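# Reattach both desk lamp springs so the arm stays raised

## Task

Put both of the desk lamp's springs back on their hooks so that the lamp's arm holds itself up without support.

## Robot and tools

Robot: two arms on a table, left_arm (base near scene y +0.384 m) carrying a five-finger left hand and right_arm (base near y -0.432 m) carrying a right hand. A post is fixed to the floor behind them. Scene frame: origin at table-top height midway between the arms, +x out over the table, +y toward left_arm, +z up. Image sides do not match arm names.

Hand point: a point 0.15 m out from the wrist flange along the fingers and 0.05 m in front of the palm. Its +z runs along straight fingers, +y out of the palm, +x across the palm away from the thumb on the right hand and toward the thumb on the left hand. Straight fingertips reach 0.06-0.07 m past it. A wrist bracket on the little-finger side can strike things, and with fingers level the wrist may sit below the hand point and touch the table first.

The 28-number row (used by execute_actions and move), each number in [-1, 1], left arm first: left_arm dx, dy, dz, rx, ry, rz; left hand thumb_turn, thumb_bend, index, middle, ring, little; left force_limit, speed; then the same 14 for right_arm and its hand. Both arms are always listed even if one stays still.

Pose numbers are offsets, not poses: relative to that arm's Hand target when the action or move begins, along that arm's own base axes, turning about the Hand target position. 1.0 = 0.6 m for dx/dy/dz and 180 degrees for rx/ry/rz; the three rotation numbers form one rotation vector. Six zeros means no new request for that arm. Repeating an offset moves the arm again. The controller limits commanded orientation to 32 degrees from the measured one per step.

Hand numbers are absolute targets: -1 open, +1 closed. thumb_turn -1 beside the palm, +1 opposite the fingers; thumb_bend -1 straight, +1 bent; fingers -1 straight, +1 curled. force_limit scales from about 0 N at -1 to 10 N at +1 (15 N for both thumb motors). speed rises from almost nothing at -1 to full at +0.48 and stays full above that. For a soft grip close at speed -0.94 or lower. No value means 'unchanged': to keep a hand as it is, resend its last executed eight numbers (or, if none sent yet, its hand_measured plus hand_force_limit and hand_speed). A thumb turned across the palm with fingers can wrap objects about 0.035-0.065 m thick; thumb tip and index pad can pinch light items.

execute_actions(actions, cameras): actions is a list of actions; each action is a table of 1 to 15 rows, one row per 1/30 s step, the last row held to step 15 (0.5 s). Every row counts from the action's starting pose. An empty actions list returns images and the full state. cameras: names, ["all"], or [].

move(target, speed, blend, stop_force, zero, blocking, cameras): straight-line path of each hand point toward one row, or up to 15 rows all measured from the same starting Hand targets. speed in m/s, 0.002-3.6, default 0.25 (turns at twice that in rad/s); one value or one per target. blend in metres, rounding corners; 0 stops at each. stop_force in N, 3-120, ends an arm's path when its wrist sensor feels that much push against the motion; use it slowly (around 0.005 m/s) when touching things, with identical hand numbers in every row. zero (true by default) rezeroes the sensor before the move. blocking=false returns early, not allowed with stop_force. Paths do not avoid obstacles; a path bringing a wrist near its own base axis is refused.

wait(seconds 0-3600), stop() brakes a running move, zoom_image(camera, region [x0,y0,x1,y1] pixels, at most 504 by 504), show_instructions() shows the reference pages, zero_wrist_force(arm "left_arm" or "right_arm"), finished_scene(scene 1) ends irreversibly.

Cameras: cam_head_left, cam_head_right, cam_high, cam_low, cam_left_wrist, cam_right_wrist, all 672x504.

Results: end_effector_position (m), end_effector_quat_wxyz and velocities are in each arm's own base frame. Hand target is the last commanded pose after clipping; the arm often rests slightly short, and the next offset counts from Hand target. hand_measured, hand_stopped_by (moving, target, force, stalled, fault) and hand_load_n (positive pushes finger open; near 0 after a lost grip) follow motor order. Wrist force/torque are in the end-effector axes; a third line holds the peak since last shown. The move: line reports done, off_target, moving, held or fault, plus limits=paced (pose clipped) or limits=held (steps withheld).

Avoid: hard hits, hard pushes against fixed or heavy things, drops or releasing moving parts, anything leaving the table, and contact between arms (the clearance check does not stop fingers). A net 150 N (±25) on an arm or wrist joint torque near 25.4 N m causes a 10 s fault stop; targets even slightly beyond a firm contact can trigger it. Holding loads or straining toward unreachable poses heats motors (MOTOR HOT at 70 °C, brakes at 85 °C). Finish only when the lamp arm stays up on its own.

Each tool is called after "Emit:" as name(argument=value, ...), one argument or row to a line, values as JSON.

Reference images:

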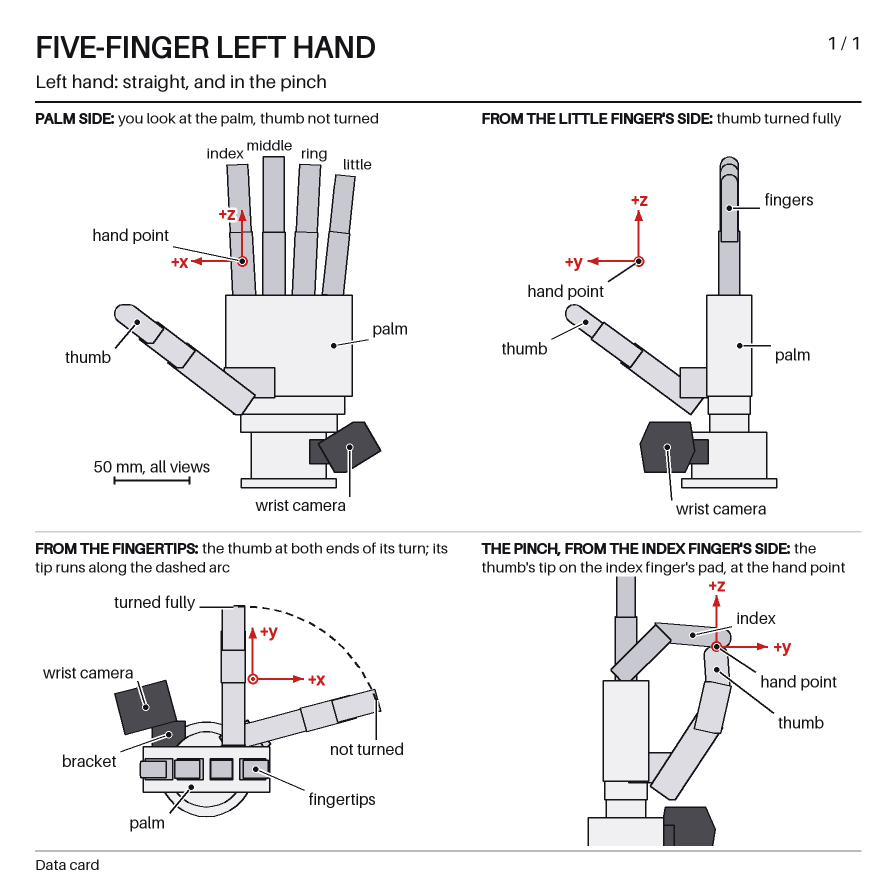

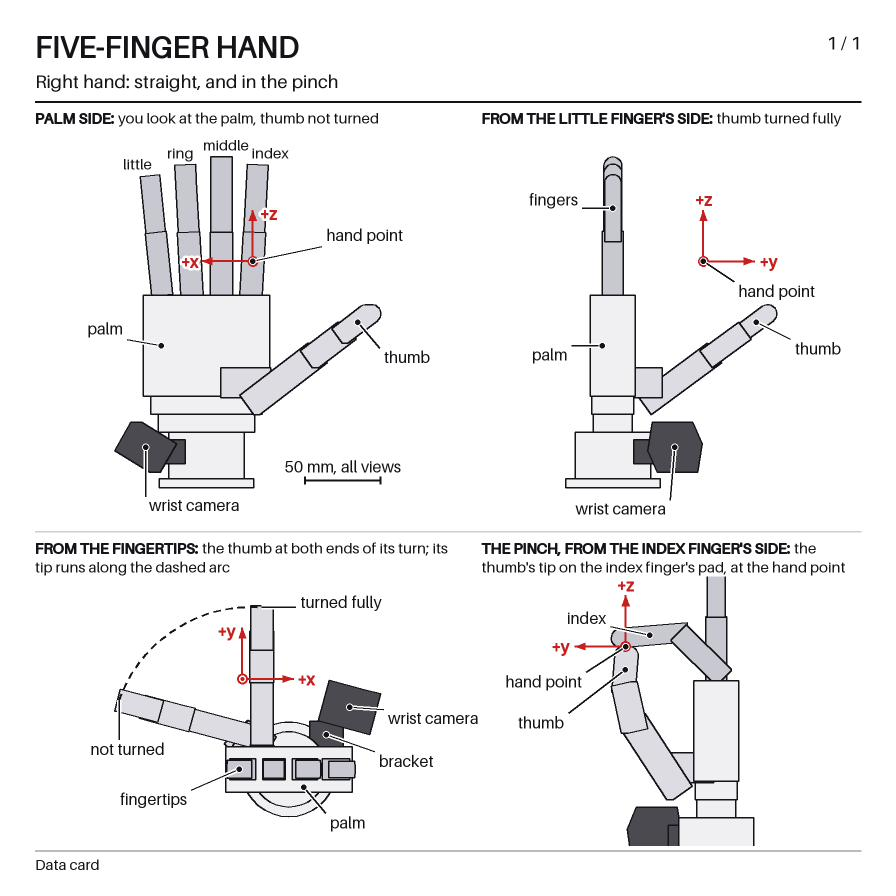

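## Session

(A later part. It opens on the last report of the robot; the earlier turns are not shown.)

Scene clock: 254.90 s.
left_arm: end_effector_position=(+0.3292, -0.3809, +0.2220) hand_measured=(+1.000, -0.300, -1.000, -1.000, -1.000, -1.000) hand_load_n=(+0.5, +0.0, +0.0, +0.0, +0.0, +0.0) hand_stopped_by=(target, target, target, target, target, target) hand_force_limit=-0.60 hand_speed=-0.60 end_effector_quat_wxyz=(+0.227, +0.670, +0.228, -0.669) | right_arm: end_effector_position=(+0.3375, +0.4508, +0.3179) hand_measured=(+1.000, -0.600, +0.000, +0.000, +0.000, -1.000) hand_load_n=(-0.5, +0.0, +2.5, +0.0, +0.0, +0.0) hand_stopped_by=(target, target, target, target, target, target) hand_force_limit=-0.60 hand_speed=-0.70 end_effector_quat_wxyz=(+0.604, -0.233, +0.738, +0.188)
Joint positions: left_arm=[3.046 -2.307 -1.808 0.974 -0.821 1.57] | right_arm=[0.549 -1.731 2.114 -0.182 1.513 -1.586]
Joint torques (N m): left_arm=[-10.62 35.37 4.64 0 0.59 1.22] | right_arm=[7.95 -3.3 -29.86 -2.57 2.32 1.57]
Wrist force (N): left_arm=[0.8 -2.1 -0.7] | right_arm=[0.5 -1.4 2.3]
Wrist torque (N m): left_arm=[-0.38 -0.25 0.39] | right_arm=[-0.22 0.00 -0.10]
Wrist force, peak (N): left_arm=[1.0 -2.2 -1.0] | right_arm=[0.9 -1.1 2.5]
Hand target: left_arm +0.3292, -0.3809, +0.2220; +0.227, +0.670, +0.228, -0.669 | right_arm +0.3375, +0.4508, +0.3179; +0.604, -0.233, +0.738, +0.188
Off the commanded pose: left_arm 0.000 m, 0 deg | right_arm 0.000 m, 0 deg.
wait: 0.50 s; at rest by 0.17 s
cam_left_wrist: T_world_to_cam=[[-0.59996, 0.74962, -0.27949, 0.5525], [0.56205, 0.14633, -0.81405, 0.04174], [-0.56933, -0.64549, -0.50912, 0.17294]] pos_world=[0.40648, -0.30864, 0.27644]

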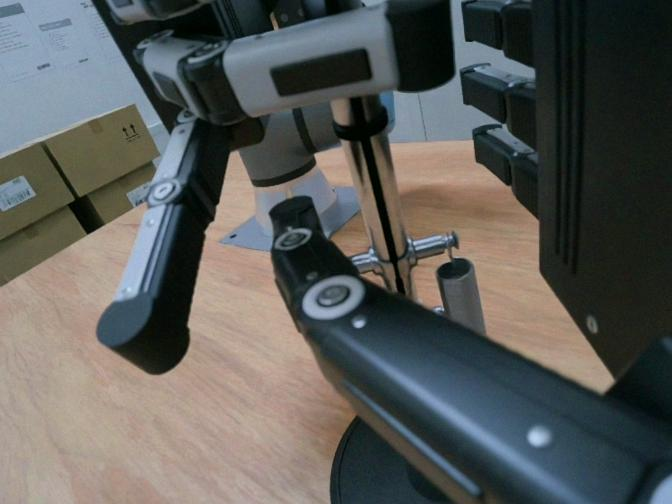

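Emit:
move(
  target=[0,0,0,0,0,0,1,-1,-1,-1,-1,-1,-0.6,-0.6,0,0,0,0,0,0,1,-0.1,0,-1,-1,-1,-0.6,-0.7],
  cameras=["cam_left_wrist","cam_head_left","cam_head_right","cam_right_wrist"],
)

Emit:
zoom_image(
  camera="cam_head_left",
  region=[330, 310, 430, 480],
)

Scene clock: 274.23 s.
left_arm: end_effector_position=(+0.3292, -0.3809, +0.2220) hand_measured=(+1.000, -0.994, -1.000, -1.000, -1.000, -1.000) hand_load_n=(+15.5, -12.0, +0.0, +0.0, +0.0, +0.0) hand_stopped_by=(target, target, target, target, target, target) hand_force_limit=-0.60 hand_speed=-0.60 end_effector_quat_wxyz=(+0.227, +0.670, +0.228, -0.669) | right_arm: end_effector_position=(+0.3375, +0.4508, +0.3180) hand_measured=(+1.000, -0.100, +0.000, -1.000, -1.000, -1.000) hand_load_n=(+0.0, +0.0, +2.0, +0.0, +0.0, +0.0) hand_stopped_by=(target, target, target, target, target, target) hand_force_limit=-0.60 hand_speed=-0.70 end_effector_quat_wxyz=(+0.604, -0.233, +0.738, +0.188)
Joint positions: left_arm=[3.046 -2.307 -1.808 0.974 -0.821 1.57] | right_arm=[0.549 -1.731 2.114 -0.182 1.513 -1.586]
Joint torques (N m): left_arm=[-5.54 45.99 8.72 -1.72 0.68 1.34] | right_arm=[8.09 -3.77 -16.8 2.93 -0.09 1.48]
Wrist force (N): left_arm=[10.8 -11.2 6.0] | right_arm=[-12.4 -10.9 7.3]
Wrist torque (N m): left_arm=[-0.79 -0.72 0.25] | right_arm=[-0.63 -0.37 -1.47]
Wrist force, peak (N): left_arm=[11.2 -11.7 6.2] | right_arm=[-12.4 -11.3 7.6]
Hand target: left_arm +0.3292, -0.3809, +0.2220; +0.227, +0.670, +0.228, -0.669 | right_arm +0.3375, +0.4508, +0.3179; +0.604, -0.233, +0.738, +0.188
Off the commanded pose: left_arm 0.000 m, 0 deg | right_arm 0.000 m, 0 deg.
move: done
cam_left_wrist: T_world_to_cam=[[-0.59994, 0.74963, -0.27953, 0.5525], [0.56208, 0.1463, -0.81404, 0.04171], [-0.56933, -0.64549, -0.50912, 0.17294]] pos_world=[0.40648, -0.30864, 0.27644]
cam_right_wrist: T_world_to_cam=[[-0.58627, 0.76488, -0.26691, -0.06223], [-0.41529, -0.00087, 0.90969, -0.14864], [0.69557, 0.64417, 0.31815, -0.51425]] pos_world=[0.25949, 0.37874, 0.28222]
Images, in order (width x height): cam_head_left 672x504, cam_head_right 672x504, cam_left_wrist 672x504, cam_right_wrist 672x504.

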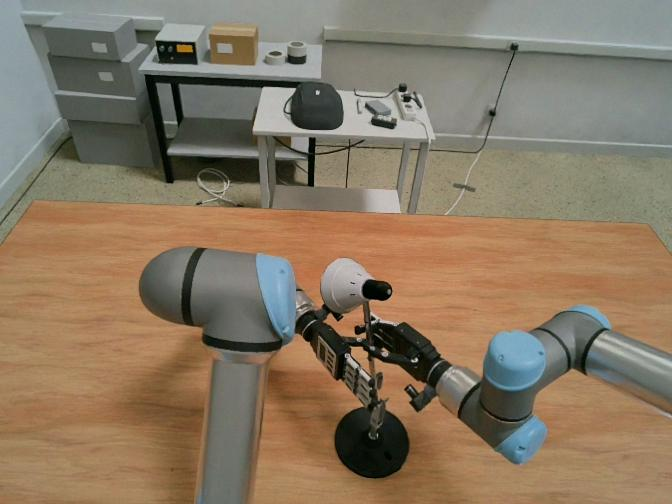

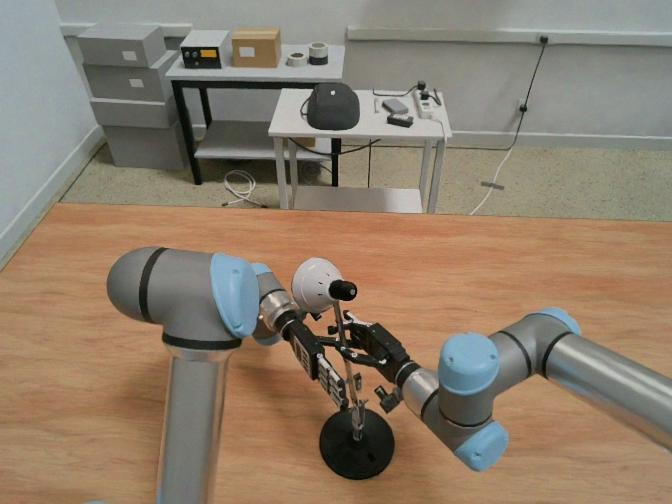

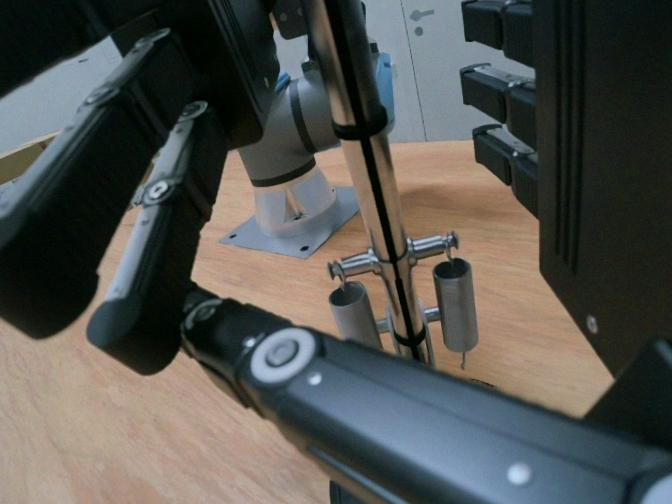

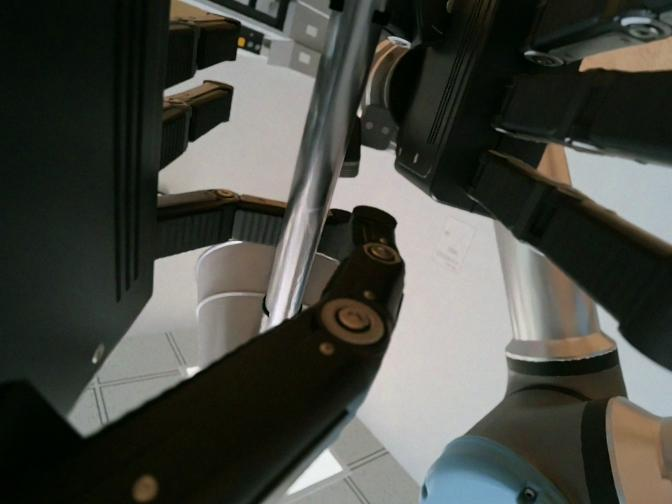

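Scaled by 2.965 from the camera's image (finer frame: 960x720).

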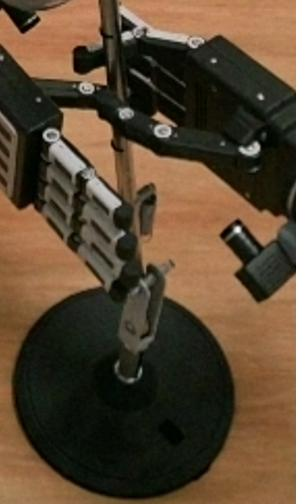

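Emit:
move(
  target=[0,0,0,0,0,0,1,-0.4,-1,-1,-1,-1,-0.6,-0.2,0,0,0,0,0,0,1,-0.1,0,-1,-1,-1,-0.6,-0.7],
  cameras=["cam_left_wrist"],
)

Scene clock: 275.20 s.
left_arm: end_effector_position=(+0.3292, -0.3809, +0.2220) hand_measured=(+1.000, -0.400, -1.000, -1.000, -1.000, -1.000) hand_load_n=(+0.5, +0.0, +0.0, +0.0, +0.0, +0.0) hand_stopped_by=(target, target, target, target, target, target) hand_force_limit=-0.60 hand_speed=-0.20 end_effector_quat_wxyz=(+0.227, +0.670, +0.228, -0.669) | right_arm: end_effector_position=(+0.3375, +0.4508, +0.3179) hand_measured=(+1.000, -0.100, +0.000, -1.000, -1.000, -1.000) hand_load_n=(+0.0, +0.0, +2.5, +0.0, +0.0, +0.0) hand_stopped_by=(target, target, target, target, target, target) hand_force_limit=-0.60 hand_speed=-0.70 end_effector_quat_wxyz=(+0.604, -0.233, +0.738, +0.188)
Joint positions: left_arm=[3.046 -2.307 -1.808 0.974 -0.821 1.57] | right_arm=[0.549 -1.731 2.114 -0.182 1.513 -1.586]
Joint torques (N m): left_arm=[1.85 46.84 14.61 -1.81 0.63 1.27] | right_arm=[8.29 -4.53 -10.89 -1.76 -1.84 1.46]
Wrist force (N): left_arm=[0.6 -1.3 -1.0] | right_arm=[-0.4 -0.6 2.4]
Wrist torque (N m): left_arm=[-0.20 -0.20 0.35] | right_arm=[-0.06 -0.13 -0.05]
Wrist force, peak (N): left_arm=[11.1 -11.4 5.9] | right_arm=[-12.4 -11.2 7.1]
Hand target: left_arm +0.3292, -0.3809, +0.2220; +0.227, +0.670, +0.228, -0.669 | right_arm +0.3375, +0.4508, +0.3179; +0.604, -0.233, +0.738, +0.188
Off the commanded pose: left_arm 0.000 m, 0 deg | right_arm 0.000 m, 0 deg.
move: done
cam_left_wrist: T_world_to_cam=[[-0.59994, 0.74963, -0.27953, 0.5525], [0.56208, 0.1463, -0.81404, 0.04171], [-0.56933, -0.64549, -0.50912, 0.17294]] pos_world=[0.40648, -0.30864, 0.27644]

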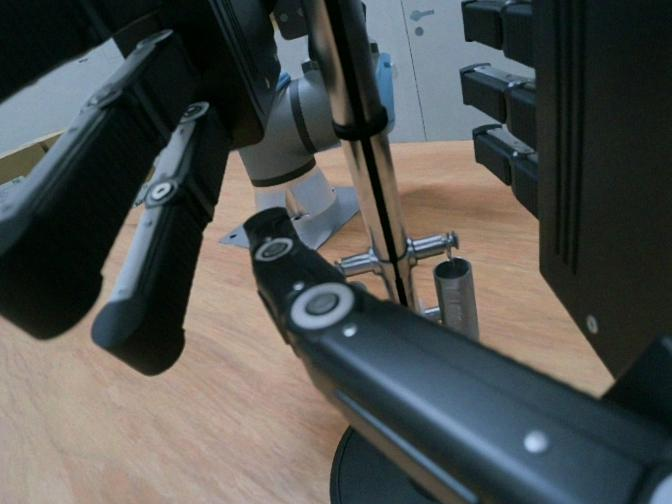

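Emit:
move(
  target=[0,0,0,0,0,0,1,-0.4,-1,-1,-1,-1,-0.6,-0.2,0.0055,0.0038,0.025,0,0,0,1,-0.1,0,-1,-1,-1,-0.6,-0.7],
  speed=0.02,
  cameras=["cam_right_wrist","cam_low"],
)

Emit:
zoom_image(
  camera="cam_low",
  region=[220, 140, 420, 340],
)

Scene clock: 277.20 s.
left_arm: end_effector_position=(+0.3292, -0.3809, +0.2220) hand_measured=(+1.000, -0.400, -1.000, -1.000, -1.000, -1.000) hand_load_n=(+0.0, +0.0, +0.0, +0.0, +0.0, +0.0) hand_stopped_by=(target, target, target, target, target, target) hand_force_limit=-0.60 hand_speed=-0.20 end_effector_quat_wxyz=(+0.227, +0.670, +0.228, -0.669) | right_arm: end_effector_position=(+0.3408, +0.4531, +0.3328) hand_measured=(+1.000, -0.100, +0.000, -1.000, -1.000, -1.000) hand_load_n=(+0.0, +0.0, +2.5, +0.0, +0.0, +0.0) hand_stopped_by=(target, target, target, target, target, target) hand_force_limit=-0.60 hand_speed=-0.70 end_effector_quat_wxyz=(+0.604, -0.233, +0.738, +0.188)
Joint positions: left_arm=[3.046 -2.307 -1.808 0.974 -0.821 1.57] | right_arm=[0.55 -1.735 2.077 -0.14 1.514 -1.586]
Joint torques (N m): left_arm=[7.41 47.96 15.52 -1.97 0.64 1.31] | right_arm=[7.78 -24.86 -31.09 0.75 2.67 1.49]
Wrist force (N): left_arm=[0.6 -1.3 -0.9] | right_arm=[1.2 -0.2 1.9]
Wrist torque (N m): left_arm=[-0.21 -0.19 0.35] | right_arm=[-0.01 -0.13 -0.04]
Wrist force, peak (N): left_arm=[0.7 -1.5 -1.2] | right_arm=[1.7 -0.7 2.4]
Hand target: left_arm +0.3292, -0.3809, +0.2220; +0.227, +0.670, +0.228, -0.669 | right_arm +0.3408, +0.4531, +0.3329; +0.604, -0.233, +0.738, +0.188
Off the commanded pose: left_arm 0.000 m, 0 deg | right_arm 0.000 m, 0 deg.
move: done
cam_right_wrist: T_world_to_cam=[[-0.58632, 0.76484, -0.26692, -0.05806], [-0.41515, -0.00076, 0.90975, -0.16087], [0.69562, 0.64421, 0.31797, -0.52258]] pos_world=[0.26269, 0.38094, 0.29702]
Images, in order (width x height): cam_low 672x504, cam_right_wrist 672x504.

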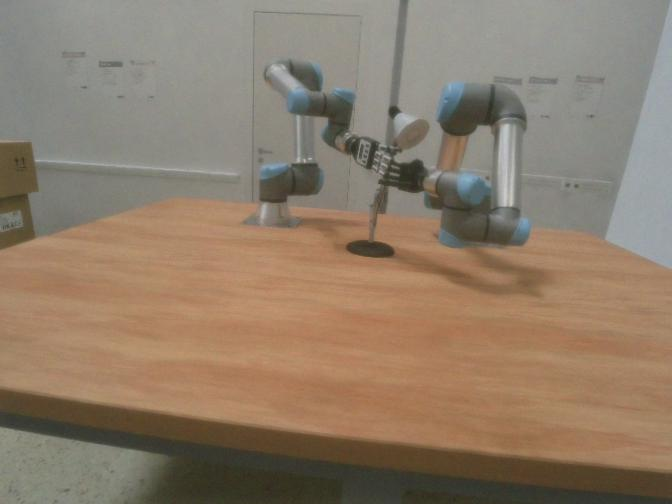

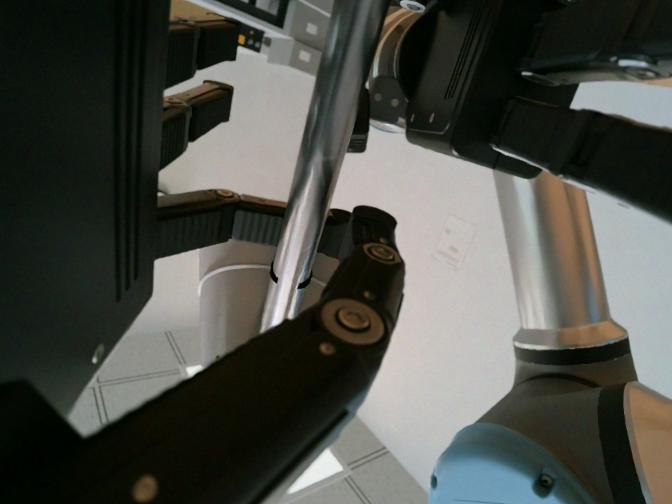

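Scaled by 2.520 from the camera's image (finer frame: 960x720).

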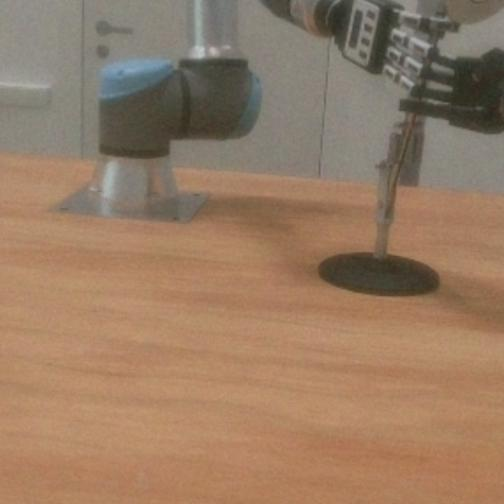

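Emit:
move(
  target=[0.0165,-0.0125,0,0,0,0,1,-0.2,-1,-1,-1,-1,-0.6,-0.2,0,0,0,0,0,0,1,-0.1,0,-1,-1,-1,-0.6,-0.7],
  speed=0.02,
  stop_force=4,
  cameras=["cam_left_wrist"],
)

Scene clock: 279.67 s.
left_arm: end_effector_position=(+0.3391, -0.3884, +0.2220) hand_measured=(+1.000, -0.200, -1.000, -1.000, -1.000, -1.000) hand_load_n=(+0.5, +0.0, +0.5, +0.0, +0.0, +0.0) hand_stopped_by=(target, target, target, target, target, target) hand_force_limit=-0.60 hand_speed=-0.20 end_effector_quat_wxyz=(+0.227, +0.670, +0.228, -0.669) | right_arm: end_effector_position=(+0.3408, +0.4531, +0.3329) hand_measured=(+1.000, -0.100, +0.000, -1.000, -1.000, -1.000) hand_load_n=(-0.5, +0.0, +2.5, +0.0, +0.0, +0.0) hand_stopped_by=(target, target, target, target, target, target) hand_force_limit=-0.60 hand_speed=-0.70 end_effector_quat_wxyz=(+0.604, -0.233, +0.738, +0.188)
Joint positions: left_arm=[3.034 -2.324 -1.769 0.952 -0.808 1.57] | right_arm=[0.55 -1.735 2.077 -0.14 1.514 -1.586]
Joint torques (N m): left_arm=[-11.04 31.88 16.45 -2.47 1.47 0.26] | right_arm=[8.57 -24.86 -30.3 0.76 2.46 0.86]
Wrist force (N): left_arm=[0.6 -1.4 -1.0] | right_arm=[1.2 -0.3 2.0]
Wrist torque (N m): left_arm=[-0.20 -0.19 0.35] | right_arm=[-0.02 -0.12 -0.04]
Wrist force, peak (N): left_arm=[0.8 -1.5 -1.3] | right_arm=[1.5 -0.3 2.3]
Hand target: left_arm +0.3391, -0.3884, +0.2220; +0.227, +0.670, +0.228, -0.669 | right_arm +0.3408, +0.4531, +0.3329; +0.604, -0.233, +0.738, +0.188
Off the commanded pose: left_arm 0.000 m, 0 deg | right_arm 0.000 m, 0 deg.
move: done
cam_left_wrist: T_world_to_cam=[[-0.59992, 0.74963, -0.27955, 0.56407], [0.5621, 0.14628, -0.81403, 0.03723], [-0.56933, -0.64549, -0.50912, 0.17374]] pos_world=[0.41638, -0.31614, 0.27644]

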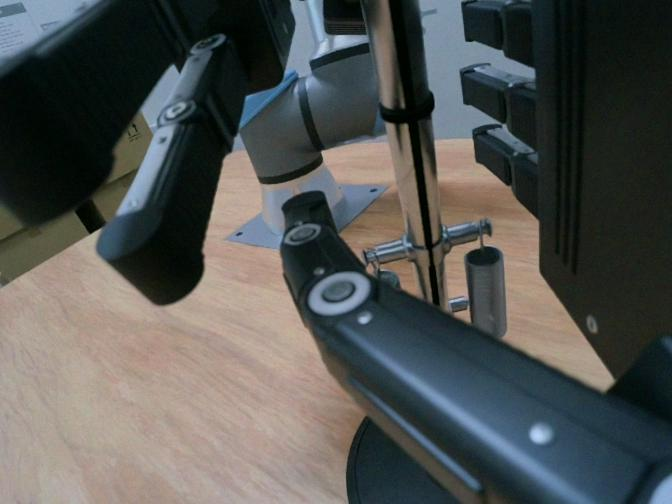

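Emit:
move(
  target=[0,0,0,0,0,0,1,0.1,-1,-1,-1,-1,-0.8,-0.6,0,0,0,0,0,0,1,-0.1,0,-1,-1,-1,-0.6,-0.7],
  cameras=["cam_left_wrist"],
)

Scene clock: 280.73 s.
left_arm: end_effector_position=(+0.3391, -0.3884, +0.2220) hand_measured=(+1.000, +0.100, -1.000, -1.000, -1.000, -1.000) hand_load_n=(+0.0, +0.0, +0.0, +0.5, +0.0, +0.0) hand_stopped_by=(target, target, target, target, target, target) hand_force_limit=-0.80 hand_speed=-0.60 end_effector_quat_wxyz=(+0.227, +0.670, +0.228, -0.669) | right_arm: end_effector_position=(+0.3408, +0.4531, +0.3329) hand_measured=(+1.000, -0.100, +0.000, -1.000, -1.000, -1.000) hand_load_n=(+0.0, -0.5, +2.5, +0.0, +0.0, +0.0) hand_stopped_by=(target, target, target, target, target, target) hand_force_limit=-0.60 hand_speed=-0.70 end_effector_quat_wxyz=(+0.604, -0.233, +0.738, +0.188)
Joint positions: left_arm=[3.034 -2.324 -1.769 0.952 -0.808 1.57] | right_arm=[0.55 -1.735 2.077 -0.14 1.514 -1.586]
Joint torques (N m): left_arm=[-10.58 32.63 15.76 -2.29 1.24 -0.43] | right_arm=[8.29 -25.05 -30.63 0.83 2.6 0.49]
Wrist force (N): left_arm=[0.7 -1.3 -1.0] | right_arm=[1.3 -0.2 2.0]
Wrist torque (N m): left_arm=[-0.19 -0.21 0.36] | right_arm=[0.00 -0.15 -0.03]
Wrist force, peak (N): left_arm=[0.9 -1.5 -1.2] | right_arm=[1.7 -0.3 2.2]
Hand target: left_arm +0.3391, -0.3884, +0.2220; +0.227, +0.670, +0.228, -0.669 | right_arm +0.3408, +0.4531, +0.3329; +0.604, -0.233, +0.738, +0.188
Off the commanded pose: left_arm 0.000 m, 0 deg | right_arm 0.000 m, 0 deg.
move: done
cam_left_wrist: T_world_to_cam=[[-0.59996, 0.74962, -0.27949, 0.56406], [0.56205, 0.14633, -0.81405, 0.03727], [-0.56933, -0.64549, -0.50912, 0.17374]] pos_world=[0.41638, -0.31614, 0.27644]

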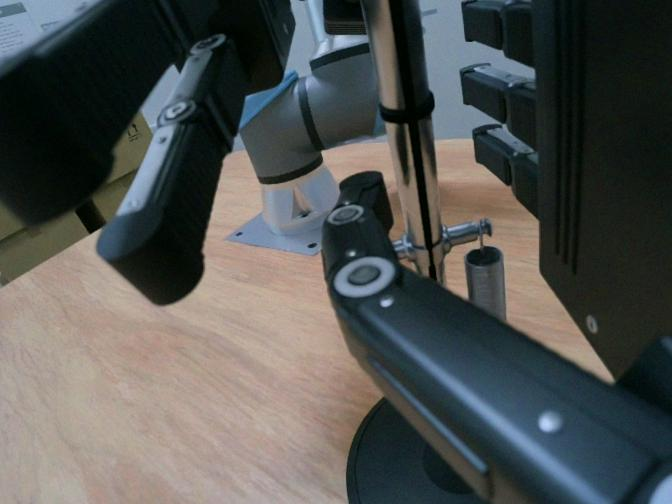

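Emit:
move(
  target=[0,0,0,0,0,0,1,0.3,-1,-1,-1,-1,-0.8,-0.7,0,0,0,0,0,0,1,-0.1,0,-1,-1,-1,-0.6,-0.7],
  cameras=["cam_left_wrist"],
)

Scene clock: 281.57 s.
left_arm: end_effector_position=(+0.3391, -0.3884, +0.2220) hand_measured=(+1.000, +0.240, -1.000, -1.000, -1.000, -1.000) hand_load_n=(+1.0, +3.0, +0.0, -0.5, +0.0, +0.0) hand_stopped_by=(target, force, target, target, target, target) hand_force_limit=-0.80 hand_speed=-0.70 end_effector_quat_wxyz=(+0.227, +0.670, +0.228, -0.669) | right_arm: end_effector_position=(+0.3408, +0.4531, +0.3329) hand_measured=(+1.000, -0.100, +0.000, -1.000, -1.000, -1.000) hand_load_n=(+0.0, +0.0, +2.5, +0.0, +0.0, +0.0) hand_stopped_by=(target, target, target, target, target, target) hand_force_limit=-0.60 hand_speed=-0.70 end_effector_quat_wxyz=(+0.604, -0.233, +0.738, +0.188)
Joint positions: left_arm=[3.034 -2.324 -1.769 0.952 -0.808 1.57] | right_arm=[0.55 -1.735 2.077 -0.14 1.514 -1.586]
Joint torques (N m): left_arm=[-11.21 32.82 15.27 -2.27 0.81 -0.52] | right_arm=[7.97 -23.97 -30.36 0.78 2.57 0.28]
Wrist force (N): left_arm=[0.8 0.5 -1.8] | right_arm=[1.2 0.0 2.0]
Wrist torque (N m): left_arm=[-0.14 -0.24 0.33] | right_arm=[-0.01 -0.14 -0.03]
Wrist force, peak (N): left_arm=[1.1 0.4 -2.0] | right_arm=[1.5 0.0 2.2]
Hand target: left_arm +0.3391, -0.3884, +0.2220; +0.227, +0.670, +0.228, -0.669 | right_arm +0.3408, +0.4531, +0.3329; +0.604, -0.233, +0.738, +0.188
Off the commanded pose: left_arm 0.000 m, 0 deg | right_arm 0.000 m, 0 deg.
move: done
cam_left_wrist: T_world_to_cam=[[-0.59996, 0.74962, -0.27949, 0.56406], [0.56205, 0.14633, -0.81405, 0.03727], [-0.56933, -0.64549, -0.50912, 0.17374]] pos_world=[0.41638, -0.31614, 0.27644]

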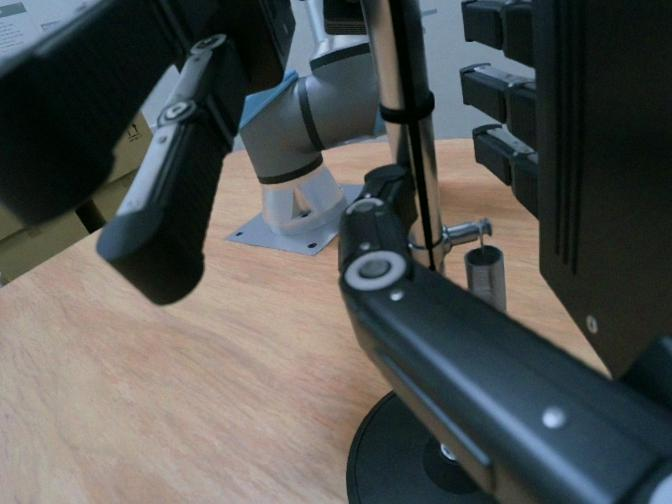

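Emit:
move(
  target=[0,0,0,0,0,0,1,0.0,-1,-1,-1,-1,-0.8,-0.6,0,0,0,0,0,0,1,-0.1,0,-1,-1,-1,-0.6,-0.7],
  cameras=[],
)

Emit:
move(
  target=[0.0040,0.0030,0,0,0,0,1,0.0,-1,-1,-1,-1,-0.8,-0.6,-0.0109,-0.0076,0,0,0,0,1,-0.1,0,-1,-1,-1,-0.6,-0.7],
  speed=0.015,
  cameras=["cam_left_wrist"],
)

Scene clock: 283.17 s.
left_arm: end_effector_position=(+0.3391, -0.3884, +0.2220) hand_measured=(+1.000, +0.000, -1.000, -1.000, -1.000, -1.000) hand_load_n=(+0.0, +0.0, +0.0, +0.0, +0.0, +0.0) hand_stopped_by=(target, target, target, target, target, target) hand_force_limit=-0.80 hand_speed=-0.60 end_effector_quat_wxyz=(+0.227, +0.670, +0.228, -0.669) | right_arm: end_effector_position=(+0.3408, +0.4531, +0.3329) hand_measured=(+1.000, -0.100, +0.000, -1.000, -1.000, -1.000) hand_load_n=(+0.0, +0.0, +2.5, +0.0, +0.0, +0.0) hand_stopped_by=(target, target, target, target, target, target) hand_force_limit=-0.60 hand_speed=-0.70 end_effector_quat_wxyz=(+0.604, -0.233, +0.738, +0.188)
Joint positions: left_arm=[3.034 -2.324 -1.769 0.952 -0.808 1.57] | right_arm=[0.55 -1.735 2.077 -0.14 1.514 -1.586]
Joint torques (N m): left_arm=[-11.04 33.33 14.86 -1.99 -1.23 -0.46] | right_arm=[7.71 -23.85 -30.17 0.82 2.51 -0.12]
Wrist force (N): left_arm=[0.8 -1.7 -1.1] | right_arm=[1.2 -0.3 2.1]
Wrist torque (N m): left_arm=[-0.28 -0.22 0.38] | right_arm=[-0.04 -0.12 -0.05]
Wrist force, peak (N): left_arm=[1.2 0.4 -2.1] | right_arm=[1.5 -0.1 2.5]
Hand target: left_arm +0.3391, -0.3884, +0.2220; +0.227, +0.670, +0.228, -0.669 | right_arm +0.3408, +0.4531, +0.3329; +0.604, -0.233, +0.738, +0.188
Off the commanded pose: left_arm 0.000 m, 0 deg | right_arm 0.000 m, 0 deg.
move: done

Scene clock: 284.10 s.
left_arm: end_effector_position=(+0.3415, -0.3866, +0.2220) hand_measured=(+1.000, +0.000, -1.000, -1.000, -1.000, -1.000) hand_load_n=(+0.0, +0.0, +0.0, +0.0, +0.0, +0.0) hand_stopped_by=(target, target, target, target, target, target) hand_force_limit=-0.80 hand_speed=-0.60 end_effector_quat_wxyz=(+0.227, +0.670, +0.228, -0.669) | right_arm: end_effector_position=(+0.3344, +0.4486, +0.3329) hand_measured=(+1.000, -0.100, +0.000, -1.000, -1.000, -1.000) hand_load_n=(-0.5, +0.0, +8.0, +0.0, +0.0, +0.0) hand_stopped_by=(target, target, target, target, target, target) hand_force_limit=-0.60 hand_speed=-0.70 end_effector_quat_wxyz=(+0.604, -0.233, +0.738, +0.188)
Joint positions: left_arm=[3.038 -2.326 -1.764 0.949 -0.812 1.57] | right_arm=[0.548 -1.756 2.093 -0.136 1.512 -1.587]
Joint torques (N m): left_arm=[7.1 32.52 16.41 -2.4 -1.83 -0.4] | right_arm=[-9.33 -24.99 -9.61 1.85 -3.55 -1.26]
Wrist force (N): left_arm=[0.7 -1.9 -1.1] | right_arm=[-2.4 -1.9 6.5]
Wrist torque (N m): left_arm=[-0.30 -0.21 0.38] | right_arm=[-0.31 0.03 -0.12]
Wrist force, peak (N): left_arm=[0.7 -1.8 -1.3] | right_arm=[-2.0 -1.8 6.9]
Hand target: left_arm +0.3415, -0.3866, +0.2220; +0.227, +0.670, +0.228, -0.669 | right_arm +0.3343, +0.4486, +0.3329; +0.604, -0.233, +0.738, +0.188
Off the commanded pose: left_arm 0.000 m, 0 deg | right_arm 0.000 m, 0 deg.
move: done
cam_left_wrist: T_world_to_cam=[[-0.59996, 0.74962, -0.27949, 0.56415], [0.56205, 0.14633, -0.81405, 0.03566], [-0.56933, -0.64549, -0.50912, 0.17627]] pos_world=[0.41878, -0.31434, 0.27644]

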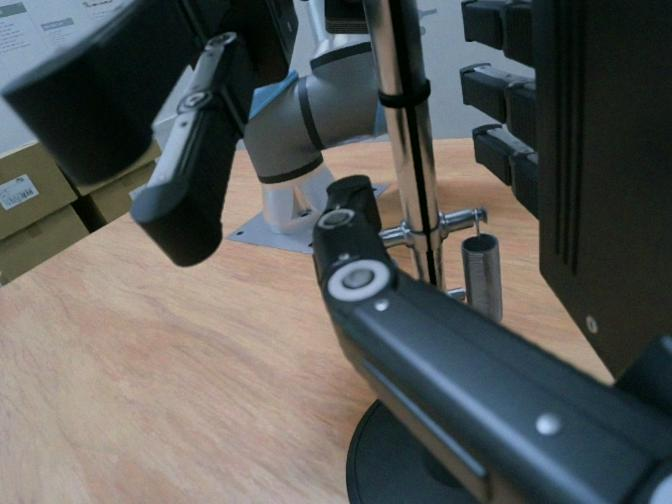

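Emit:
move(
  target=[0,0,0,0,0,0,1,0.35,-1,-1,-1,-1,-0.8,-0.6,0.0041,0.0029,0,0,0,0,1,-0.1,0,-1,-1,-1,-0.6,-0.7],
  speed=0.015,
  cameras=["cam_left_wrist"],
)

Scene clock: 285.23 s.
left_arm: end_effector_position=(+0.3415, -0.3866, +0.2220) hand_measured=(+1.000, +0.350, -1.000, -1.000, -1.000, -1.000) hand_load_n=(+0.0, +0.0, +0.0, +0.0, +0.0, -0.5) hand_stopped_by=(target, target, target, target, target, target) hand_force_limit=-0.80 hand_speed=-0.60 end_effector_quat_wxyz=(+0.227, +0.670, +0.228, -0.669) | right_arm: end_effector_position=(+0.3367, +0.4503, +0.3329) hand_measured=(+1.000, -0.100, +0.000, -1.000, -1.000, -1.000) hand_load_n=(+0.0, +0.0, +7.0, +0.0, +0.0, +0.0) hand_stopped_by=(target, target, target, target, target, target) hand_force_limit=-0.60 hand_speed=-0.70 end_effector_quat_wxyz=(+0.604, -0.233, +0.738, +0.188)
Joint positions: left_arm=[3.038 -2.326 -1.764 0.949 -0.812 1.57] | right_arm=[0.549 -1.748 2.087 -0.137 1.513 -1.587]
Joint torques (N m): left_arm=[7.57 32.54 16.18 -2.42 -1.7 -0.04] | right_arm=[8.93 -5.44 -30.21 -2.9 2.27 1.51]
Wrist force (N): left_arm=[0.6 -1.7 -1.1] | right_arm=[3.0 -1.7 6.0]
Wrist torque (N m): left_arm=[-0.28 -0.19 0.37] | right_arm=[-0.28 -0.13 0.00]
Wrist force, peak (N): left_arm=[0.6 -1.9 -1.3] | right_arm=[-2.2 -1.7 6.8]
Hand target: left_arm +0.3415, -0.3866, +0.2220; +0.227, +0.670, +0.228, -0.669 | right_arm +0.3367, +0.4503, +0.3329; +0.604, -0.233, +0.738, +0.188
Off the commanded pose: left_arm 0.000 m, 0 deg | right_arm 0.000 m, 0 deg.
move: done
cam_left_wrist: T_world_to_cam=[[-0.59996, 0.74962, -0.27949, 0.56415], [0.56205, 0.14633, -0.81405, 0.03566], [-0.56933, -0.64549, -0.50912, 0.17627]] pos_world=[0.41878, -0.31434, 0.27644]

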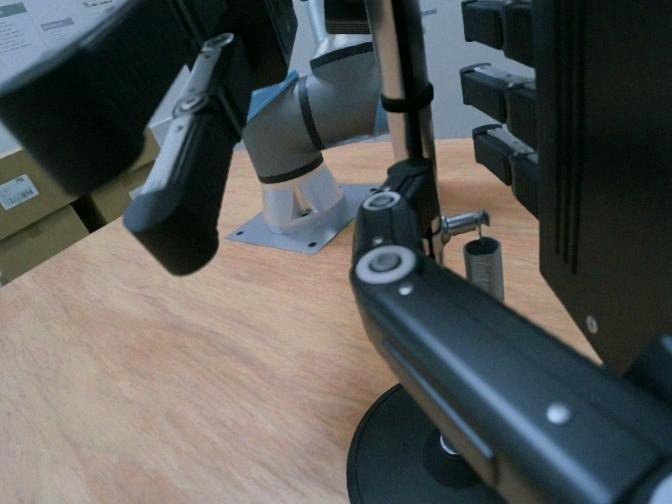

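Emit:
move(
  target=[0,0,0,0,0,0,1,0.45,-0.3,-0.3,-1,-1,-0.7,-0.6,0,0,0,0,0,0,1,-0.1,0,-1,-1,-1,-0.6,-0.7],
  cameras=["cam_left_wrist"],
)

Emit:
move(
  target=[0,0,0,0,0,0,1,0.45,0.2,0.2,-1,-1,-0.4,-0.8,0,0,0,0,0,0,1,-0.1,0,-1,-1,-1,-0.6,-0.7],
  cameras=["cam_left_wrist"],
)

Scene clock: 286.40 s.
left_arm: end_effector_position=(+0.3415, -0.3866, +0.2220) hand_measured=(+1.000, +0.450, -0.300, -0.300, -1.000, -1.000) hand_load_n=(+0.5, +0.0, +0.5, +0.0, +0.0, +0.0) hand_stopped_by=(target, target, target, target, target, target) hand_force_limit=-0.70 hand_speed=-0.60 end_effector_quat_wxyz=(+0.227, +0.670, +0.228, -0.669) | right_arm: end_effector_position=(+0.3367, +0.4503, +0.3329) hand_measured=(+1.000, -0.100, +0.000, -1.000, -1.000, -1.000) hand_load_n=(-0.5, +0.0, +7.5, +0.0, -0.5, +0.0) hand_stopped_by=(target, target, target, target, target, target) hand_force_limit=-0.60 hand_speed=-0.70 end_effector_quat_wxyz=(+0.604, -0.233, +0.738, +0.188)
Joint positions: left_arm=[3.038 -2.326 -1.764 0.949 -0.812 1.57] | right_arm=[0.549 -1.748 2.087 -0.137 1.513 -1.586]
Joint torques (N m): left_arm=[6.68 32.75 16.19 -2.33 -1.51 0.26] | right_arm=[9.14 -5.17 -30.2 -2.94 2.12 1.66]
Wrist force (N): left_arm=[0.7 -2.5 -0.7] | right_arm=[3.4 -2.1 6.0]
Wrist torque (N m): left_arm=[-0.33 -0.21 0.37] | right_arm=[-0.30 -0.14 0.02]
Wrist force, peak (N): left_arm=[0.8 -2.4 -0.7] | right_arm=[3.4 -2.0 6.2]
Hand target: left_arm +0.3415, -0.3866, +0.2220; +0.227, +0.670, +0.228, -0.669 | right_arm +0.3367, +0.4503, +0.3329; +0.604, -0.233, +0.738, +0.188
Off the commanded pose: left_arm 0.000 m, 0 deg | right_arm 0.000 m, 0 deg.
move: done
cam_left_wrist: T_world_to_cam=[[-0.59996, 0.74962, -0.27949, 0.56415], [0.56205, 0.14633, -0.81405, 0.03566], [-0.56933, -0.64549, -0.50912, 0.17627]] pos_world=[0.41878, -0.31434, 0.27644]

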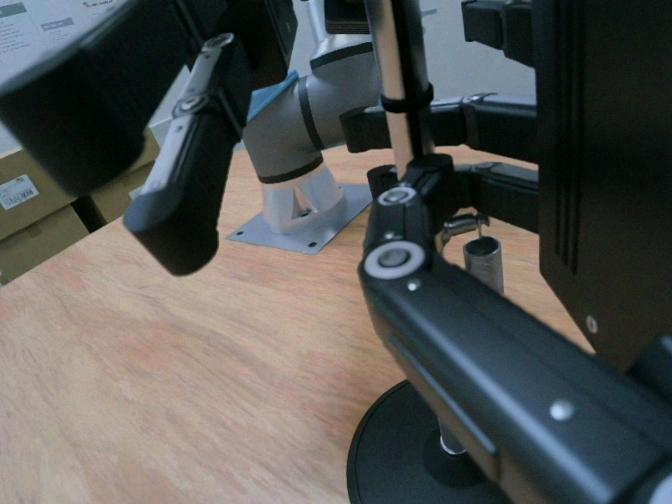

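Scene clock: 286.97 s.
left_arm: end_effector_position=(+0.3415, -0.3866, +0.2220) hand_measured=(+1.000, +0.450, -0.284, -0.136, -1.000, -1.000) hand_load_n=(+0.5, +0.0, +0.5, +4.0, +0.0, +0.0) hand_stopped_by=(target, target, force, force, target, target) hand_force_limit=-0.40 hand_speed=-0.80 end_effector_quat_wxyz=(+0.227, +0.670, +0.227, -0.669) | right_arm: end_effector_position=(+0.3367, +0.4503, +0.3329) hand_measured=(+1.000, -0.100, +0.000, -1.000, -1.000, -1.000) hand_load_n=(+0.0, +0.0, +12.0, +0.0, +0.0, +0.0) hand_stopped_by=(target, target, target, target, target, target) hand_force_limit=-0.60 hand_speed=-0.70 end_effector_quat_wxyz=(+0.604, -0.233, +0.738, +0.188)
Joint positions: left_arm=[3.038 -2.326 -1.764 0.949 -0.812 1.57] | right_arm=[0.549 -1.748 2.087 -0.137 1.513 -1.586]
Joint torques (N m): left_arm=[7.61 32.6 15.67 -2.24 0.12 0.4] | right_arm=[9.57 -8.48 -29.73 -2.46 1.26 1.54]
Wrist force (N): left_arm=[0.5 -6.4 4.8] | right_arm=[4.4 -4.1 10.0]
Wrist torque (N m): left_arm=[-0.62 -0.11 0.44] | right_arm=[-0.50 -0.14 0.01]
Wrist force, peak (N): left_arm=[0.2 -6.2 5.4] | right_arm=[4.7 -4.5 10.1]
Hand target: left_arm +0.3415, -0.3866, +0.2220; +0.227, +0.670, +0.228, -0.669 | right_arm +0.3367, +0.4503, +0.3329; +0.604, -0.233, +0.738, +0.188
Off the commanded pose: left_arm 0.000 m, 0 deg | right_arm 0.000 m, 0 deg.
move: done
cam_left_wrist: T_world_to_cam=[[-0.59992, 0.74963, -0.27955, 0.56416], [0.5621, 0.14628, -0.81403, 0.03562], [-0.56933, -0.64549, -0.50912, 0.17627]] pos_world=[0.41878, -0.31434, 0.27644]

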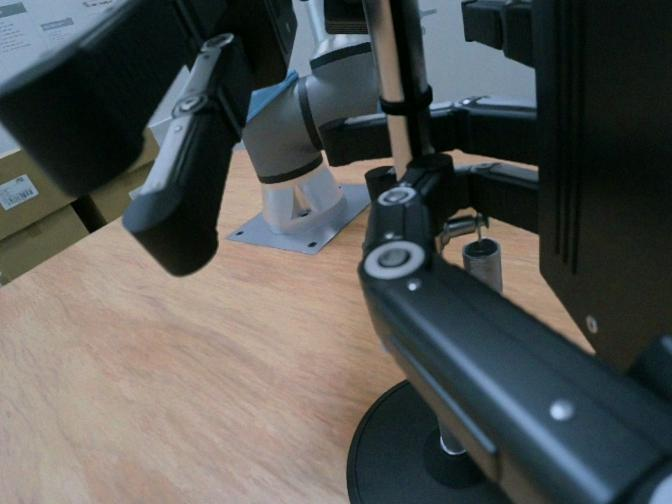

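Emit:
move(
  target=[0,0,0,0,0,0,1,0.45,-0.3,-0.2,-1,-1,-0.4,-0.8,0,0,0,0,0,0,1,-0.1,0,-1,-1,-1,-0.6,-0.7],
  cameras=[],
)

Emit:
move(
  target=[0,0,0,0,0,0,1,0.45,-0.3,-0.2,-1,-1,-0.4,-0.8,0.0041,0.0029,0,0,0,0,1,-0.1,0,-1,-1,-1,-0.6,-0.7],
  speed=0.01,
  cameras=[],
)

Emit:
move(
  target=[0,0,0,0,0,0,1,0.45,-0.3,-0.2,-1,-1,-0.4,-0.8,0.0041,0.0029,0,0,0,0,1,-0.1,0,-1,-1,-1,-0.6,-0.7],
  speed=0.01,
  cameras=["cam_left_wrist"],
)

Scene clock: 287.87 s.
left_arm: end_effector_position=(+0.3415, -0.3866, +0.2220) hand_measured=(+1.000, +0.450, -0.300, -0.200, -1.000, -1.000) hand_load_n=(+0.0, +0.0, +0.5, +0.0, +0.0, +0.0) hand_stopped_by=(target, target, target, target, target, target) hand_force_limit=-0.40 hand_speed=-0.80 end_effector_quat_wxyz=(+0.227, +0.670, +0.228, -0.669) | right_arm: end_effector_position=(+0.3367, +0.4503, +0.3329) hand_measured=(+1.000, -0.100, +0.000, -1.000, -1.000, -1.000) hand_load_n=(+0.0, +0.5, +8.0, +0.0, +0.0, +0.0) hand_stopped_by=(target, target, target, target, target, target) hand_force_limit=-0.60 hand_speed=-0.70 end_effector_quat_wxyz=(+0.604, -0.233, +0.738, +0.188)
Joint positions: left_arm=[3.038 -2.326 -1.764 0.949 -0.812 1.57] | right_arm=[0.549 -1.748 2.087 -0.137 1.513 -1.586]
Joint torques (N m): left_arm=[7.39 32.48 15.73 -2.08 1.52 0.64] | right_arm=[9.43 -12.73 -27.89 -1.64 -0.34 1.56]
Wrist force (N): left_arm=[1.3 -1.5 -1.0] | right_arm=[-0.1 -1.3 6.5]
Wrist torque (N m): left_arm=[-0.21 -0.34 0.39] | right_arm=[-0.20 0.05 -0.07]
Wrist force, peak (N): left_arm=[0.2 -6.5 5.0] | right_arm=[4.2 -4.2 9.9]
Hand target: left_arm +0.3415, -0.3866, +0.2220; +0.227, +0.670, +0.228, -0.669 | right_arm +0.3367, +0.4503, +0.3329; +0.604, -0.233, +0.738, +0.188
Off the commanded pose: left_arm 0.000 m, 0 deg | right_arm 0.000 m, 0 deg.
move: done

Scene clock: 288.50 s.
left_arm: end_effector_position=(+0.3415, -0.3866, +0.2220) hand_measured=(+1.000, +0.450, -0.300, -0.200, -1.000, -1.000) hand_load_n=(+0.0, +0.0, +0.0, +0.0, +0.0, +0.0) hand_stopped_by=(target, target, target, target, target, target) hand_force_limit=-0.40 hand_speed=-0.80 end_effector_quat_wxyz=(+0.227, +0.670, +0.228, -0.669) | right_arm: end_effector_position=(+0.3391, +0.4520, +0.3329) hand_measured=(+1.000, -0.100, +0.000, -1.000, -1.000, -1.000) hand_load_n=(+0.0, +0.0, +6.0, +0.0, +0.0, +0.0) hand_stopped_by=(target, target, target, target, target, target) hand_force_limit=-0.60 hand_speed=-0.70 end_effector_quat_wxyz=(+0.604, -0.233, +0.738, +0.188)
Joint positions: left_arm=[3.038 -2.326 -1.764 0.949 -0.812 1.57] | right_arm=[0.55 -1.741 2.081 -0.139 1.513 -1.586]
Joint torques (N m): left_arm=[7.11 32.66 15.51 -2.01 1.33 0.81] | right_arm=[9.12 -4.78 -29.57 -2.77 2.37 1.49]
Wrist force (N): left_arm=[1.7 -1.3 -2.2] | right_arm=[1.9 -0.9 5.1]
Wrist torque (N m): left_arm=[-0.16 -0.35 0.39] | right_arm=[-0.14 0.01 -0.05]
Wrist force, peak (N): left_arm=[1.7 -1.3 -2.2] | right_arm=[2.7 -1.2 6.0]
Hand target: left_arm +0.3415, -0.3866, +0.2220; +0.227, +0.670, +0.228, -0.669 | right_arm +0.3392, +0.4520, +0.3329; +0.604, -0.233, +0.738, +0.188
Off the commanded pose: left_arm 0.000 m, 0 deg | right_arm 0.000 m, 0 deg.
move: done

Scene clock: 289.13 s.
left_arm: end_effector_position=(+0.3415, -0.3866, +0.2220) hand_measured=(+1.000, +0.450, -0.300, -0.200, -1.000, -1.000) hand_load_n=(+1.0, +0.0, +0.0, +0.0, +0.0, +0.0) hand_stopped_by=(target, target, target, target, target, target) hand_force_limit=-0.40 hand_speed=-0.80 end_effector_quat_wxyz=(+0.227, +0.670, +0.228, -0.669) | right_arm: end_effector_position=(+0.3415, +0.4537, +0.3329) hand_measured=(+1.000, -0.100, +0.000, -1.000, -1.000, -1.000) hand_load_n=(+0.0, +0.0, +0.0, +0.0, +0.0, +0.0) hand_stopped_by=(target, target, target, target, target, target) hand_force_limit=-0.60 hand_speed=-0.70 end_effector_quat_wxyz=(+0.604, -0.233, +0.738, +0.188)
Joint positions: left_arm=[3.038 -2.326 -1.764 0.949 -0.812 1.57] | right_arm=[0.55 -1.733 2.075 -0.14 1.514 -1.586]
Joint torques (N m): left_arm=[3.4 33.94 15.36 -2.02 1.06 0.9] | right_arm=[7.57 -2.79 -29.7 -2.67 2.88 1.6]
Wrist force (N): left_arm=[3.1 -0.6 -5.0] | right_arm=[-1.0 0.3 0.1]
Wrist torque (N m): left_arm=[-0.05 -0.46 0.43] | right_arm=[0.04 0.13 -0.13]
Wrist force, peak (N): left_arm=[3.3 -0.7 -5.3] | right_arm=[2.2 -0.9 5.3]
Hand target: left_arm +0.3415, -0.3866, +0.2220; +0.227, +0.670, +0.228, -0.669 | right_arm +0.3417, +0.4538, +0.3329; +0.604, -0.233, +0.738, +0.188
Off the commanded pose: left_arm 0.000 m, 0 deg | right_arm 0.000 m, 0 deg.
move: done
cam_left_wrist: T_world_to_cam=[[-0.59996, 0.74962, -0.27949, 0.56415], [0.56205, 0.14633, -0.81405, 0.03566], [-0.56933, -0.64549, -0.50912, 0.17627]] pos_world=[0.41878, -0.31434, 0.27644]

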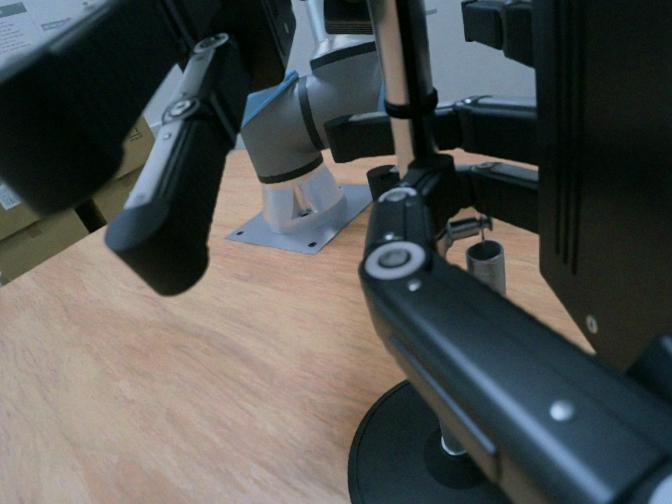

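Emit:
move(
  target=[0,0,0,0,0,0,1,0.45,-0.6,-0.6,-1,-1,-0.4,-0.5,-0.0082,-0.0058,0,0,0,0,1,-0.1,0,-1,-1,-1,-0.6,-0.7],
  speed=0.02,
  cameras=["cam_left_wrist"],
)

Emit:
move(
  target=[0,0,0,0,0,0,1,0.45,-0.6,-0.6,-1,-1,-0.4,-0.5,-0.0082,-0.0058,0,0,0,0,1,-0.1,0,-1,-1,-1,-0.6,-0.7],
  speed=0.02,
  stop_force=14,
  cameras=["cam_left_wrist"],
)

Scene clock: 290.83 s.
left_arm: end_effector_position=(+0.3415, -0.3866, +0.2220) hand_measured=(+1.000, +0.450, -0.600, -0.600, -1.000, -1.000) hand_load_n=(+0.0, +0.0, +0.0, +0.0, +0.0, +0.0) hand_stopped_by=(target, target, target, target, target, target) hand_force_limit=-0.40 hand_speed=-0.50 end_effector_quat_wxyz=(+0.227, +0.670, +0.228, -0.669) | right_arm: end_effector_position=(+0.3369, +0.4504, +0.3329) hand_measured=(+1.000, -0.100, +0.000, -1.000, -1.000, -1.000) hand_load_n=(+0.0, +0.0, +8.0, +0.0, +0.0, +0.0) hand_stopped_by=(target, target, target, target, target, target) hand_force_limit=-0.60 hand_speed=-0.70 end_effector_quat_wxyz=(+0.604, -0.233, +0.738, +0.188)
Joint positions: left_arm=[3.038 -2.326 -1.764 0.949 -0.812 1.57] | right_arm=[0.549 -1.748 2.087 -0.138 1.513 -1.586]
Joint torques (N m): left_arm=[-5.81 37.82 15.14 -1.82 0.11 1.37] | right_arm=[-10.14 -24.58 -9.93 2.01 -3.52 -1.41]
Wrist force (N): left_arm=[1.0 -1.7 -1.1] | right_arm=[-2.6 -1.6 6.6]
Wrist torque (N m): left_arm=[-0.27 -0.26 0.39] | right_arm=[-0.30 0.14 -0.16]
Wrist force, peak (N): left_arm=[3.2 -1.1 -5.4] | right_arm=[-2.8 -1.7 6.8]
Hand target: left_arm +0.3415, -0.3866, +0.2220; +0.227, +0.670, +0.228, -0.669 | right_arm +0.3367, +0.4503, +0.3329; +0.604, -0.233, +0.738, +0.188
Off the commanded pose: left_arm 0.000 m, 0 deg | right_arm 0.000 m, 0 deg.
move: done
cam_left_wrist: T_world_to_cam=[[-0.59996, 0.74962, -0.27949, 0.56415], [0.56205, 0.14633, -0.81405, 0.03566], [-0.56933, -0.64549, -0.50912, 0.17627]] pos_world=[0.41878, -0.31434, 0.27644]

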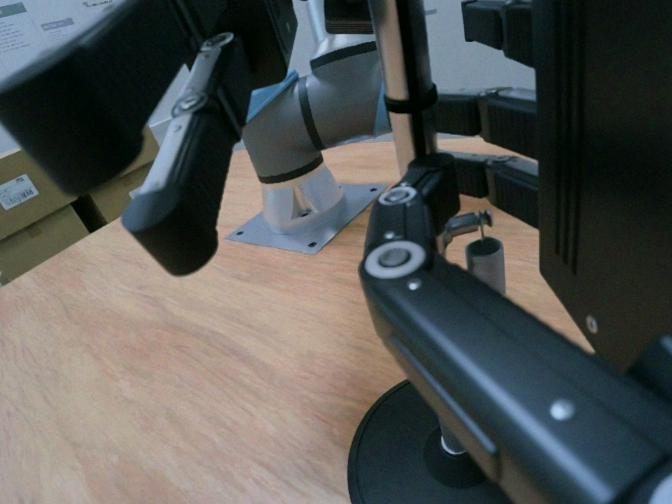

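Scene clock: 292.30 s.
left_arm: end_effector_position=(+0.3415, -0.3866, +0.2220) hand_measured=(+1.000, +0.450, -0.600, -0.600, -1.000, -1.000) hand_load_n=(+0.0, +0.0, +0.0, +0.0, +0.0, +0.0) hand_stopped_by=(target, target, target, target, target, target) hand_force_limit=-0.40 hand_speed=-0.50 end_effector_quat_wxyz=(+0.227, +0.670, +0.228, -0.669) | right_arm: end_effector_position=(+0.3318, +0.4468, +0.3329) hand_measured=(+1.000, -0.100, +0.000, -1.000, -1.000, -1.000) hand_load_n=(+0.0, +0.0, +8.5, +0.0, +0.0, +0.0) hand_stopped_by=(target, target, target, target, target, target) hand_force_limit=-0.60 hand_speed=-0.70 end_effector_quat_wxyz=(+0.604, -0.233, +0.738, +0.188)
Joint positions: left_arm=[3.038 -2.326 -1.764 0.949 -0.812 1.57] | right_arm=[0.548 -1.764 2.099 -0.134 1.511 -1.587]
Joint torques (N m): left_arm=[-10.18 40.59 14.41 -1.75 -0.64 1.62] | right_arm=[-10.11 -23.84 -9.25 1.85 -3.71 -1.39]
Wrist force (N): left_arm=[1.0 -1.9 -1.1] | right_arm=[-2.9 -2.0 6.6]
Wrist torque (N m): left_arm=[-0.30 -0.26 0.39] | right_arm=[-0.33 0.16 -0.12]
Wrist force, peak (N): left_arm=[1.1 -1.9 -1.2] | right_arm=[-3.0 -2.0 6.9]
Hand target: left_arm +0.3415, -0.3866, +0.2220; +0.227, +0.670, +0.228, -0.669 | right_arm +0.3318, +0.4468, +0.3329; +0.604, -0.233, +0.738, +0.188
Off the commanded pose: left_arm 0.000 m, 0 deg | right_arm 0.000 m, 0 deg.
move: done
cam_left_wrist: T_world_to_cam=[[-0.59996, 0.74962, -0.27949, 0.56415], [0.56205, 0.14633, -0.81405, 0.03566], [-0.56933, -0.64549, -0.50912, 0.17627]] pos_world=[0.41878, -0.31434, 0.27644]

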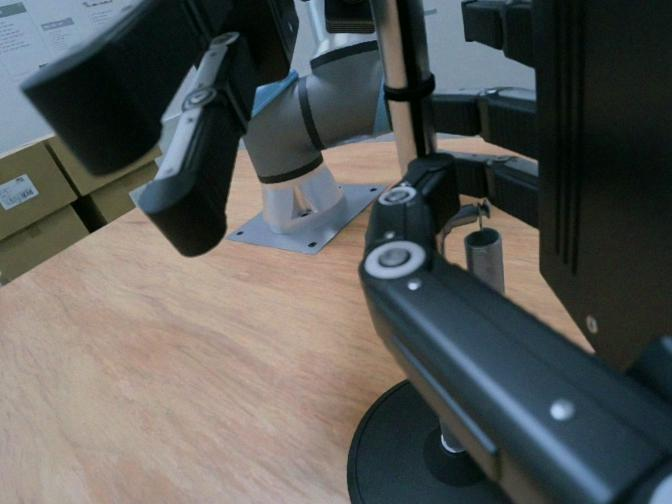

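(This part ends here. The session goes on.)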